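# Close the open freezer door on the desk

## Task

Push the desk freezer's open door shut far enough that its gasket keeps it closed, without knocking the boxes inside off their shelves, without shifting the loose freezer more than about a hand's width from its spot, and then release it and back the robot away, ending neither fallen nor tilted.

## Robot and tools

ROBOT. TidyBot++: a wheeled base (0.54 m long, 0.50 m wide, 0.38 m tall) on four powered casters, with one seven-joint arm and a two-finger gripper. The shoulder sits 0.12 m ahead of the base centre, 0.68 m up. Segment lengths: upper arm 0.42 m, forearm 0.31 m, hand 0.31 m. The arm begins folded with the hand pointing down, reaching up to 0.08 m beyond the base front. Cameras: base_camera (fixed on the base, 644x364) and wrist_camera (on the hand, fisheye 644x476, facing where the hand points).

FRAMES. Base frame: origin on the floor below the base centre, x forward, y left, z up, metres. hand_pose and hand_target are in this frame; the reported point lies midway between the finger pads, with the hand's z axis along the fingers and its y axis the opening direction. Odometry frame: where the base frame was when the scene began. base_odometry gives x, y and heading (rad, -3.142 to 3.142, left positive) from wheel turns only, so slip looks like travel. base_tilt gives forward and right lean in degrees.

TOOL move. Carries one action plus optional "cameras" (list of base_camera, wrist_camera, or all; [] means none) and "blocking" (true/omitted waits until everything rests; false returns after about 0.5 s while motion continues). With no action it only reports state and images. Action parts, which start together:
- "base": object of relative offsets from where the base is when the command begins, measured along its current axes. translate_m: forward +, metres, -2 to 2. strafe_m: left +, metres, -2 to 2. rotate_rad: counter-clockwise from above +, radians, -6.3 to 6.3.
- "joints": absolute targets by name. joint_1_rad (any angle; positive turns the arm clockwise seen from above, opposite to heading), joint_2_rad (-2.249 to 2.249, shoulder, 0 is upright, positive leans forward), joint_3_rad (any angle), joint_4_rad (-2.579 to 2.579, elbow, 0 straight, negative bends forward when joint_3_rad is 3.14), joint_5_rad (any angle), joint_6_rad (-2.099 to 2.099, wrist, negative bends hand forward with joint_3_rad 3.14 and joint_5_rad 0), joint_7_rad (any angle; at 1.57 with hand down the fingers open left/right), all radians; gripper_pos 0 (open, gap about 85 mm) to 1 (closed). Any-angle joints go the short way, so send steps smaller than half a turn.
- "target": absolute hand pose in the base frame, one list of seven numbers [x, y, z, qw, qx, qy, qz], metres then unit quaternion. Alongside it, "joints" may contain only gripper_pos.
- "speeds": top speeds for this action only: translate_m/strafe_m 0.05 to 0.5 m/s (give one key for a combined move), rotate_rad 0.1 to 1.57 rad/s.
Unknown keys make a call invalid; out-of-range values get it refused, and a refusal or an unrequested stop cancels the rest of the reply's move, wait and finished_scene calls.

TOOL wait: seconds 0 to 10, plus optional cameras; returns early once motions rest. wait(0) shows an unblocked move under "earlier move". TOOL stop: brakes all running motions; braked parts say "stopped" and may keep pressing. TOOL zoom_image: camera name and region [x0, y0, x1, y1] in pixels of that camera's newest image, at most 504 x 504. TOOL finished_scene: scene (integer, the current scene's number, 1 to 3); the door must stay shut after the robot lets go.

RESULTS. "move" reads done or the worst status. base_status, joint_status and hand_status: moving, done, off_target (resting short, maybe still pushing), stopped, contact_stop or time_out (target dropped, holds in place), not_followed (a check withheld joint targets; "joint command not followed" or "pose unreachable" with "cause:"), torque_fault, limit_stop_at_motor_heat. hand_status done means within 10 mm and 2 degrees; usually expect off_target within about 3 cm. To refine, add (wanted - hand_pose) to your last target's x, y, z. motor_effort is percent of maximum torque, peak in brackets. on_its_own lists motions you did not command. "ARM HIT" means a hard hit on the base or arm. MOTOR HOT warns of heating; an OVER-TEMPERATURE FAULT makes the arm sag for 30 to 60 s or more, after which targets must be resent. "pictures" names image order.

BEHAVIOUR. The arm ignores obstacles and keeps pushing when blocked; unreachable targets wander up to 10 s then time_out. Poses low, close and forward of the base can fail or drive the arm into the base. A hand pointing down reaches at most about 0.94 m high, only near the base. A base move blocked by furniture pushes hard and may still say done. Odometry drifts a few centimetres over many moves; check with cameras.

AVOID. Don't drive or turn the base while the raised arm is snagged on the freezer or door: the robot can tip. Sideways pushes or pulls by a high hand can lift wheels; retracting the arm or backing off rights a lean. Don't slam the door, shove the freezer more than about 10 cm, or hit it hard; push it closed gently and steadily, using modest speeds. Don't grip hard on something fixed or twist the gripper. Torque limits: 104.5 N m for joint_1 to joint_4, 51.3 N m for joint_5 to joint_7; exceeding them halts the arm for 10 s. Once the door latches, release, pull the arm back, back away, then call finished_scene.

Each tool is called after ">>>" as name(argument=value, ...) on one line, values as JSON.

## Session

>>> move(joints={"joint_1_rad":0.0,"joint_2_rad":0.1,"joint_4_rad":-2.52,"joint_6_rad":1.06,"gripper_pos":1}, base={"rotate_rad":1.5}, cameras=["wrist_camera"])

Scene clock: 2.60 s.
move: done
base_odometry: x=+0.000 y=+0.000 heading=+1.499
base_tilt: forward=-0.4 right=-0.5
base_status: done
joint_positions: joint_1_rad=-0.008 joint_2_rad=+0.083 joint_3_rad=+3.157 joint_4_rad=-2.522 joint_5_rad=-0.021 joint_6_rad=+1.002 joint_7_rad=+1.562 gripper_pos=+0.999
joint_status: all done
motor_effort: joint_1_rad=+1(3) joint_2_rad=-18(18) joint_3_rad=+0(1) joint_4_rad=+15(17) joint_5_rad=+0(1) joint_6_rad=+9(10) joint_7_rad=+0(0)
hand_pose: x=+0.6260 y=-0.0076 z=+0.8208 quat_wxyz=(+0.002, +0.718, -0.016, +0.696) (m; base frame)
hand_target: x=+0.6289 y=-0.0120 z=+0.8312 quat_wxyz=(+0.006, +0.703, -0.018, +0.711) (m; base frame)
hand_status: not commanded
pictures: wrist_camera
camera_calibration:
wrist_camera: T_world_to_cam=[[0.013411, -0.999845, 0.0114303, -0.0215725], [0.00276122, -0.0113943, -0.999931, 0.883018], [0.999906, 0.0134417, 0.00260798, -0.495163], [0, 0, 0, 1]] pos_world=[0.492968, -0.00485201, 0.884495]

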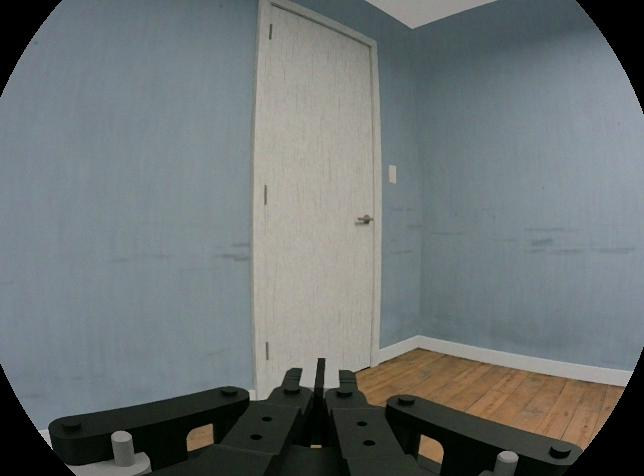

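>>> move(base={"rotate_rad":2.3})

Scene clock: 7.43 s.
move: done
base_odometry: x=+0.000 y=+0.000 heading=-2.485
base_tilt: forward=-0.4 right=-0.5
base_status: done
joint_positions: joint_1_rad=-0.005 joint_2_rad=+0.088 joint_3_rad=+3.157 joint_4_rad=-2.518 joint_5_rad=-0.021 joint_6_rad=+1.005 joint_7_rad=+1.562 gripper_pos=+0.999
joint_status: not commanded
motor_effort: joint_1_rad=+1(3) joint_2_rad=-18(19) joint_3_rad=+0(1) joint_4_rad=+15(16) joint_5_rad=+0(1) joint_6_rad=+9(10) joint_7_rad=+0(0)
hand_pose: x=+0.6276 y=-0.0095 z=+0.8213 quat_wxyz=(+0.004, +0.717, -0.017, +0.696) (m; base frame)
hand_target: x=+0.6289 y=-0.0120 z=+0.8312 quat_wxyz=(+0.006, +0.703, -0.018, +0.711) (m; base frame)
hand_status: not commanded
pictures: base_camera, wrist_camera
camera_calibration:
wrist_camera: T_world_to_cam=[[0.00968268, -0.999886, 0.0116138, -0.0212894], [0.00521349, -0.0115637, -0.99992, 0.881919], [0.99994, 0.00974245, 0.00510092, -0.49889], [0, 0, 0, 1]] pos_world=[0.494468, -0.00622834, 0.88464]

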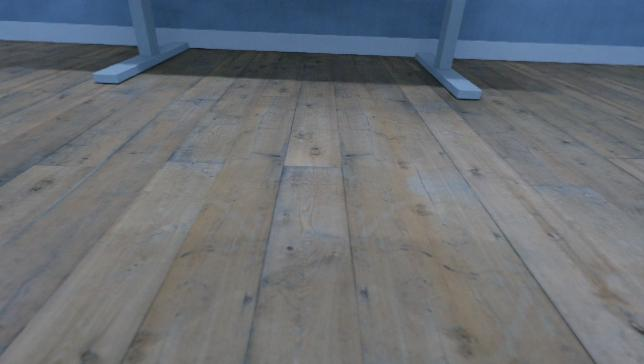

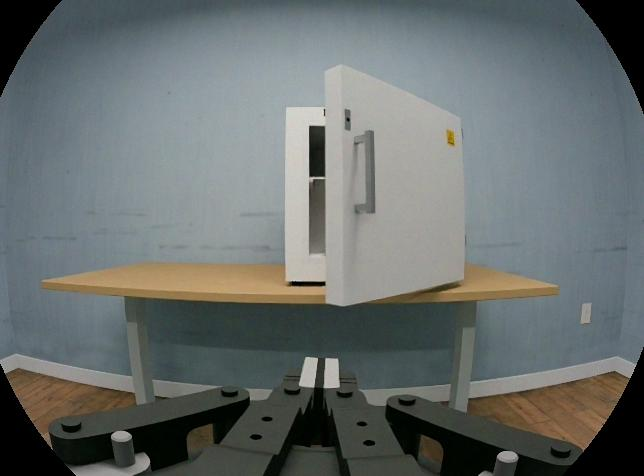

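>>> move(base={"rotate_rad":-0.12}, cameras=[])

>>> move(base={"strafe_m":0.08,"translate_m":0.49}, speeds={"translate_m":0.3})

Scene clock: 19.13 s.
move: done
base_odometry: x=+0.000 y=+0.000 heading=-2.604
base_tilt: forward=-0.4 right=-0.4
base_status: done
joint_positions: joint_1_rad=+0.000 joint_2_rad=+0.088 joint_3_rad=+3.158 joint_4_rad=-2.518 joint_5_rad=-0.021 joint_6_rad=+1.005 joint_7_rad=+1.562 gripper_pos=+0.999
joint_status: not commanded
motor_effort: joint_1_rad=+1(3) joint_2_rad=-18(18) joint_3_rad=+0(2) joint_4_rad=+16(16) joint_5_rad=+0(1) joint_6_rad=+8(10) joint_7_rad=+0(0)
hand_pose: x=+0.6276 y=-0.0119 z=+0.8213 quat_wxyz=(+0.005, +0.717, -0.019, +0.696) (m; base frame)
hand_target: x=+0.6289 y=-0.0120 z=+0.8312 quat_wxyz=(+0.006, +0.703, -0.018, +0.711) (m; base frame)
hand_status: not commanded
pictures: none
No camera images: "cameras" was empty.

Scene clock: 21.63 s.
move: done
base_odometry: x=-0.380 y=-0.320 heading=-2.603
base_tilt: forward=-0.5 right=-0.4
base_status: done
joint_positions: joint_1_rad=+0.000 joint_2_rad=+0.093 joint_3_rad=+3.158 joint_4_rad=-2.516 joint_5_rad=-0.021 joint_6_rad=+1.007 joint_7_rad=+1.562 gripper_pos=+0.999
joint_status: not commanded
motor_effort: joint_1_rad=+0(2) joint_2_rad=-18(20) joint_3_rad=+0(1) joint_4_rad=+15(17) joint_5_rad=+0(1) joint_6_rad=+8(9) joint_7_rad=+0(0)
hand_pose: x=+0.6288 y=-0.0119 z=+0.8199 quat_wxyz=(+0.005, +0.718, -0.019, +0.696) (m; base frame)
hand_target: x=+0.6289 y=-0.0120 z=+0.8312 quat_wxyz=(+0.006, +0.703, -0.018, +0.711) (m; base frame)
hand_status: not commanded
pictures: base_camera, wrist_camera
camera_calibration:
wrist_camera: T_world_to_cam=[[0.00493034, -0.999919, 0.0117339, -0.0208205], [0.00319872, -0.0117182, -0.999926, 0.881707], [0.999983, 0.00496751, 0.00314068, -0.498451], [0, 0, 0, 1]] pos_world=[0.495724, -0.00801078, 0.883452]

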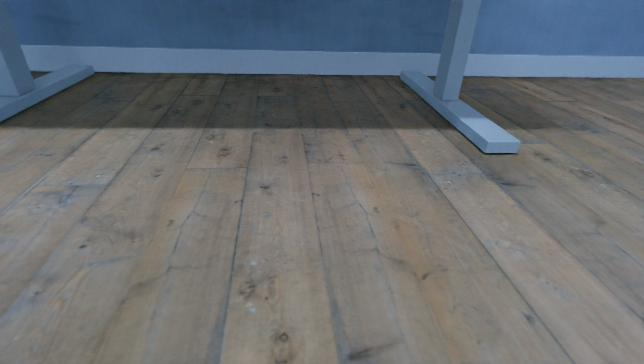

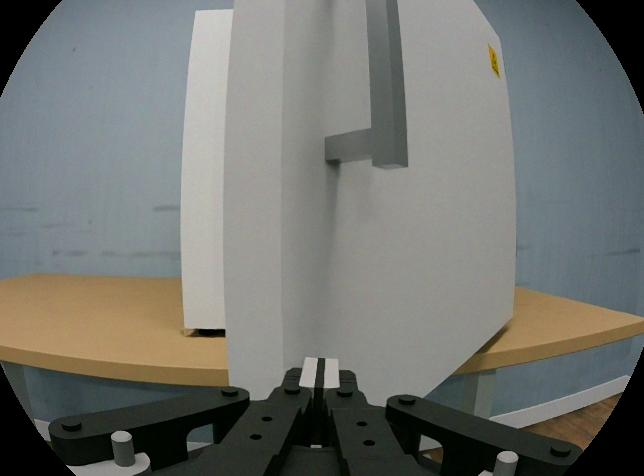

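>>> move(base={"strafe_m":-0.03,"translate_m":0.03}, speeds={"translate_m":0.15}, cameras=["wrist_camera"])

>>> move(base={"strafe_m":0.10,"translate_m":0.13}, speeds={"translate_m":0.15}, cameras=["wrist_camera"])

Scene clock: 28.87 s.
move: done
base_odometry: x=-0.421 y=-0.310 heading=-2.603
base_tilt: forward=-0.4 right=-0.4
base_status: done
joint_positions: joint_1_rad=+0.000 joint_2_rad=+0.095 joint_3_rad=+3.158 joint_4_rad=-2.516 joint_5_rad=-0.021 joint_6_rad=+1.007 joint_7_rad=+1.562 gripper_pos=+0.999
joint_status: not commanded
motor_effort: joint_1_rad=+1(2) joint_2_rad=-18(20) joint_3_rad=+0(2) joint_4_rad=+14(16) joint_5_rad=+0(1) joint_6_rad=+9(10) joint_7_rad=+0(0)
hand_pose: x=+0.6292 y=-0.0120 z=+0.8193 quat_wxyz=(+0.005, +0.718, -0.019, +0.695) (m; base frame)
hand_target: x=+0.6289 y=-0.0120 z=+0.8312 quat_wxyz=(+0.006, +0.703, -0.018, +0.711) (m; base frame)
hand_status: not commanded
pictures: wrist_camera
camera_calibration:
wrist_camera: T_world_to_cam=[[0.00485342, -0.999919, 0.0117442, -0.0208241], [0.002232, -0.0117335, -0.999929, 0.881772], [0.999986, 0.00487928, 0.00217487, -0.498093], [0, 0, 0, 1]] pos_world=[0.496219, -0.00804587, 0.883037]

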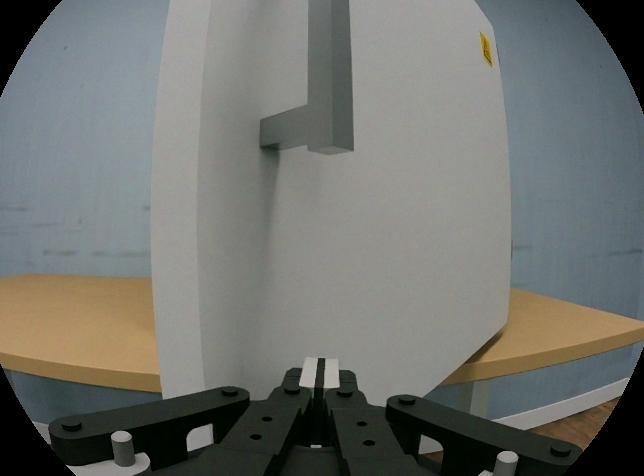

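Scene clock: 30.63 s.
move: done
base_odometry: x=-0.482 y=-0.462 heading=-2.603
base_tilt: forward=-0.4 right=-0.5
base_status: done
joint_positions: joint_1_rad=+0.000 joint_2_rad=+0.095 joint_3_rad=+3.158 joint_4_rad=-2.516 joint_5_rad=-0.021 joint_6_rad=+1.008 joint_7_rad=+1.562 gripper_pos=+0.999
joint_status: not commanded
motor_effort: joint_1_rad=+1(2) joint_2_rad=-18(20) joint_3_rad=+0(2) joint_4_rad=+15(18) joint_5_rad=+0(2) joint_6_rad=+9(10) joint_7_rad=+0(0)
hand_pose: x=+0.6290 y=-0.0123 z=+0.8195 quat_wxyz=(+0.006, +0.718, -0.019, +0.696) (m; base frame)
hand_target: x=+0.6289 y=-0.0120 z=+0.8312 quat_wxyz=(+0.006, +0.703, -0.018, +0.711) (m; base frame)
hand_status: not commanded
pictures: wrist_camera
camera_calibration:
wrist_camera: T_world_to_cam=[[0.00408611, -0.999923, 0.0117296, -0.0206895], [0.00287245, -0.0117179, -0.999927, 0.881536], [0.999988, 0.00411951, 0.00282435, -0.498428], [0, 0, 0, 1]] pos_world=[0.495974, -0.00830485, 0.883123]

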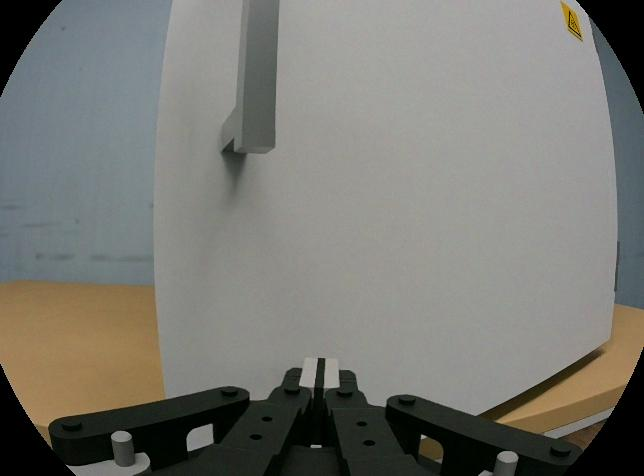

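>>> move(base={"strafe_m":0.035,"translate_m":0.11}, speeds={"translate_m":0.12}, cameras=["wrist_camera"])

>>> move(base={"translate_m":0.02}, speeds={"translate_m":0.08}, cameras=["wrist_camera"])

Scene clock: 34.77 s.
move: done
base_odometry: x=-0.558 y=-0.549 heading=-2.603
base_tilt: forward=-0.5 right=-0.5
base_status: done
joint_positions: joint_1_rad=+0.000 joint_2_rad=+0.095 joint_3_rad=+3.158 joint_4_rad=-2.517 joint_5_rad=-0.021 joint_6_rad=+1.009 joint_7_rad=+1.562 gripper_pos=+0.999
joint_status: not commanded
motor_effort: joint_1_rad=+1(2) joint_2_rad=-17(20) joint_3_rad=+0(2) joint_4_rad=+15(18) joint_5_rad=+0(1) joint_6_rad=+10(10) joint_7_rad=+0(0)
hand_pose: x=+0.6289 y=-0.0123 z=+0.8195 quat_wxyz=(+0.006, +0.718, -0.019, +0.696) (m; base frame)
hand_target: x=+0.6289 y=-0.0120 z=+0.8312 quat_wxyz=(+0.006, +0.703, -0.018, +0.711) (m; base frame)
hand_status: not commanded
pictures: wrist_camera
camera_calibration:
wrist_camera: T_world_to_cam=[[0.00407424, -0.999923, 0.0117535, -0.0207023], [0.00316584, -0.0117406, -0.999926, 0.881348], [0.999987, 0.00411115, 0.00311776, -0.498581], [0, 0, 0, 1]] pos_world=[0.495868, -0.00830342, 0.88308]

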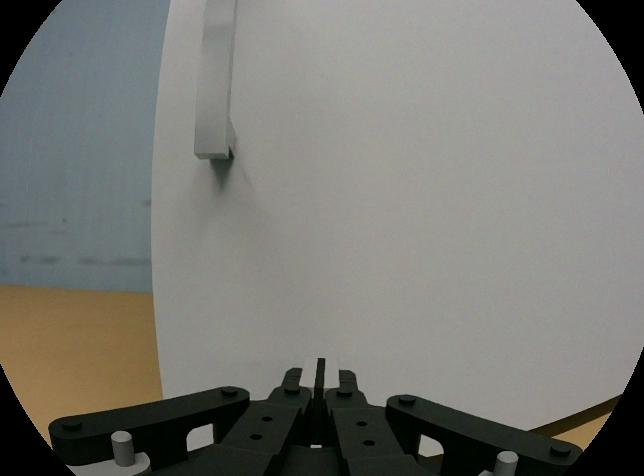

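Scene clock: 35.53 s.
move: done
base_odometry: x=-0.575 y=-0.559 heading=-2.602
base_tilt: forward=-0.4 right=-0.5
base_status: done
joint_positions: joint_1_rad=+0.000 joint_2_rad=+0.097 joint_3_rad=+3.158 joint_4_rad=-2.515 joint_5_rad=-0.021 joint_6_rad=+1.009 joint_7_rad=+1.562 gripper_pos=+0.999
joint_status: not commanded
motor_effort: joint_1_rad=+1(2) joint_2_rad=-18(20) joint_3_rad=+0(1) joint_4_rad=+15(16) joint_5_rad=+0(1) joint_6_rad=+9(10) joint_7_rad=+0(0)
hand_pose: x=+0.6299 y=-0.0123 z=+0.8192 quat_wxyz=(+0.006, +0.718, -0.019, +0.696) (m; base frame)
hand_target: x=+0.6289 y=-0.0120 z=+0.8312 quat_wxyz=(+0.006, +0.703, -0.018, +0.711) (m; base frame)
hand_status: not commanded
pictures: wrist_camera
camera_calibration:
wrist_camera: T_world_to_cam=[[0.00408054, -0.999922, 0.0117897, -0.0207458], [0.00287379, -0.0117781, -0.999927, 0.881278], [0.999988, 0.00411412, 0.0028255, -0.499313], [0, 0, 0, 1]] pos_world=[0.496859, -0.0083102, 0.882869]

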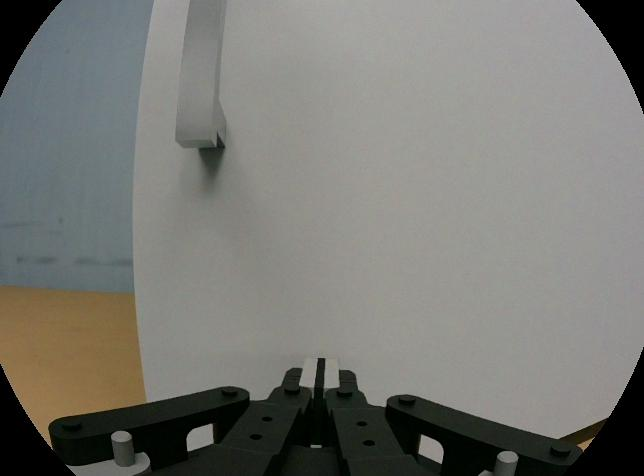

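Still free; continue in small steps.

>>> move(base={"translate_m":0.025}, speeds={"translate_m":0.08}, cameras=["wrist_camera"])

Scene clock: 38.53 s.
move: done
base_odometry: x=-0.596 y=-0.572 heading=-2.602
base_tilt: forward=-0.5 right=-0.5
base_status: done
joint_positions: joint_1_rad=+0.000 joint_2_rad=+0.065 joint_3_rad=+3.158 joint_4_rad=-2.557 joint_5_rad=-0.021 joint_6_rad=+1.021 joint_7_rad=+1.562 gripper_pos=+0.999
joint_status: not commanded
motor_effort: joint_1_rad=+2(3) joint_2_rad=-10(18) joint_3_rad=+2(2) joint_4_rad=+24(27) joint_5_rad=-1(1) joint_6_rad=+8(10) joint_7_rad=+0(0)
hand_pose: x=+0.6135 y=-0.0122 z=+0.8196 quat_wxyz=(+0.006, +0.717, -0.019, +0.696) (m; base frame)
hand_target: x=+0.6289 y=-0.0120 z=+0.8312 quat_wxyz=(+0.006, +0.703, -0.018, +0.711) (m; base frame)
hand_status: not commanded
pictures: wrist_camera
camera_calibration:
wrist_camera: T_world_to_cam=[[0.00388344, -0.999926, 0.0115319, -0.0202196], [0.00537548, -0.011511, -0.999919, 0.880178], [0.999978, 0.00394512, 0.00533038, -0.484971], [0, 0, 0, 1]] pos_world=[0.480308, -0.00817317, 0.882925]

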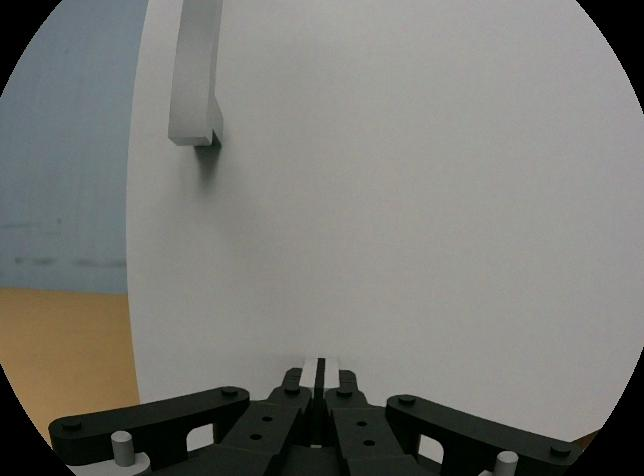

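>>> move(base={"translate_m":0.014}, speeds={"translate_m":0.08}, cameras=[])

>>> move(base={"translate_m":-0.45}, cameras=[])

>>> move(base={"strafe_m":0.55,"rotate_rad":-0.35}, cameras=["wrist_camera"])

>>> zoom_image(camera="wrist_camera", region=[340, 60, 460, 180])

Scene clock: 54.50 s.
move: done
base_odometry: x=-0.607 y=-0.579 heading=-2.602
base_tilt: forward=-0.5 right=-0.4
base_status: done
joint_positions: joint_1_rad=+0.000 joint_2_rad=+0.046 joint_3_rad=+3.158 joint_4_rad=-2.581 joint_5_rad=-0.021 joint_6_rad=+1.026 joint_7_rad=+1.562 gripper_pos=+0.999
joint_status: not commanded
motor_effort: joint_1_rad=+3(3) joint_2_rad=-6(11) joint_3_rad=+2(2) joint_4_rad=+28(31) joint_5_rad=+0(1) joint_6_rad=+8(9) joint_7_rad=+0(0)
hand_pose: x=+0.6042 y=-0.0121 z=+0.8195 quat_wxyz=(+0.005, +0.717, -0.019, +0.697) (m; base frame)
hand_target: x=+0.6289 y=-0.0120 z=+0.8312 quat_wxyz=(+0.006, +0.703, -0.018, +0.711) (m; base frame)
hand_status: not commanded
pictures: none
No camera images: "cameras" was empty.

Scene clock: 56.80 s.
move: done
base_odometry: x=-0.221 y=-0.348 heading=-2.603
base_tilt: forward=-0.5 right=-0.5
base_status: done
joint_positions: joint_1_rad=+0.000 joint_2_rad=+0.092 joint_3_rad=+3.158 joint_4_rad=-2.514 joint_5_rad=-0.021 joint_6_rad=+1.026 joint_7_rad=+1.562 gripper_pos=+0.999
joint_status: not commanded
motor_effort: joint_1_rad=+1(2) joint_2_rad=-18(21) joint_3_rad=+0(2) joint_4_rad=+15(27) joint_5_rad=+0(1) joint_6_rad=+9(10) joint_7_rad=+0(1)
hand_pose: x=+0.6294 y=-0.0124 z=+0.8274 quat_wxyz=(+0.006, +0.710, -0.019, +0.704) (m; base frame)
hand_target: x=+0.6289 y=-0.0120 z=+0.8312 quat_wxyz=(+0.006, +0.703, -0.018, +0.711) (m; base frame)
hand_status: not commanded
pictures: none
No camera images: "cameras" was empty.

Scene clock: 59.20 s.
move: done
base_odometry: x=+0.061 y=-0.820 heading=-2.953
base_tilt: forward=-0.5 right=-0.5
base_status: done
joint_positions: joint_1_rad=+0.000 joint_2_rad=+0.092 joint_3_rad=+3.158 joint_4_rad=-2.514 joint_5_rad=-0.021 joint_6_rad=+1.026 joint_7_rad=+1.562 gripper_pos=+0.999
joint_status: not commanded
motor_effort: joint_1_rad=+1(3) joint_2_rad=-18(19) joint_3_rad=+0(2) joint_4_rad=+14(16) joint_5_rad=+0(1) joint_6_rad=+9(10) joint_7_rad=+0(0)
hand_pose: x=+0.6294 y=-0.0128 z=+0.8274 quat_wxyz=(+0.006, +0.710, -0.019, +0.704) (m; base frame)
hand_target: x=+0.6289 y=-0.0120 z=+0.8312 quat_wxyz=(+0.006, +0.703, -0.018, +0.711) (m; base frame)
hand_status: not commanded
pictures: wrist_camera
camera_calibration:
wrist_camera: T_world_to_cam=[[0.00279579, -0.999917, 0.0125416, -0.0211329], [0.0255776, -0.0124661, -0.999595, 0.874824], [0.999669, 0.00311544, 0.0255407, -0.517431], [0, 0, 0, 1]] pos_world=[0.494943, -0.00861354, 0.88795]

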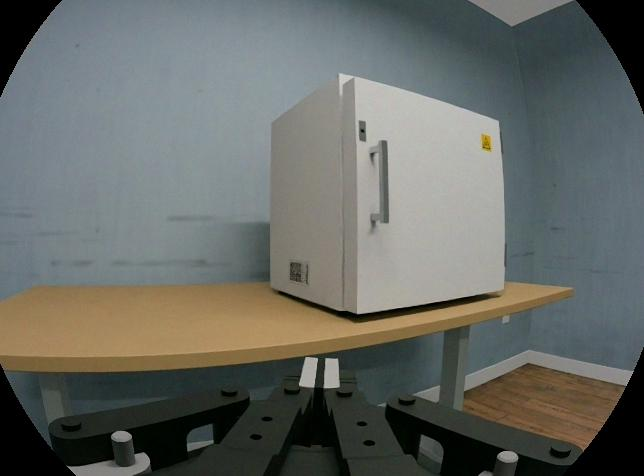

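Scaled by 4.200.

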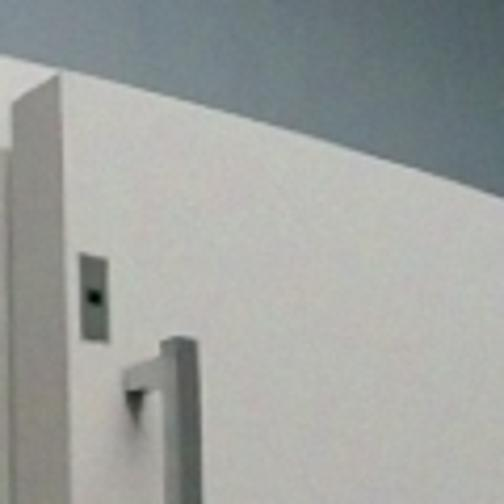

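>>> zoom_image(camera="wrist_camera", region=[300, 60, 400, 160])

>>> zoom_image(camera="wrist_camera", region=[310, 250, 390, 330])

Scaled by 5.040.

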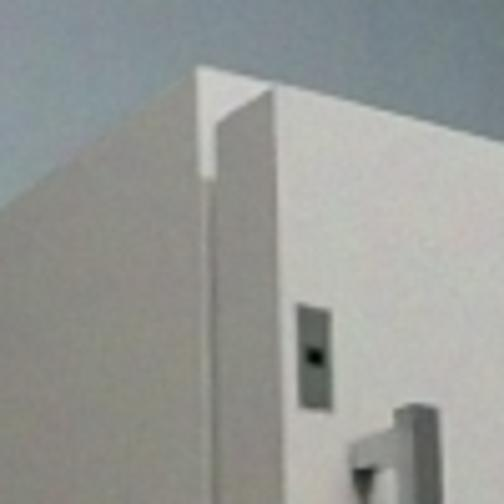

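Scaled by 6.300.

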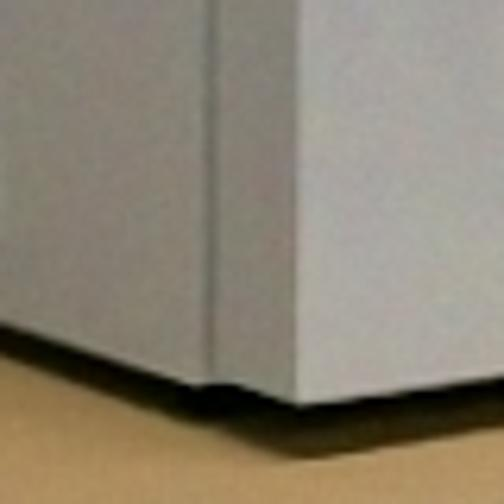

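>>> finished_scene(scene=3)

The scene is finished: the task was done.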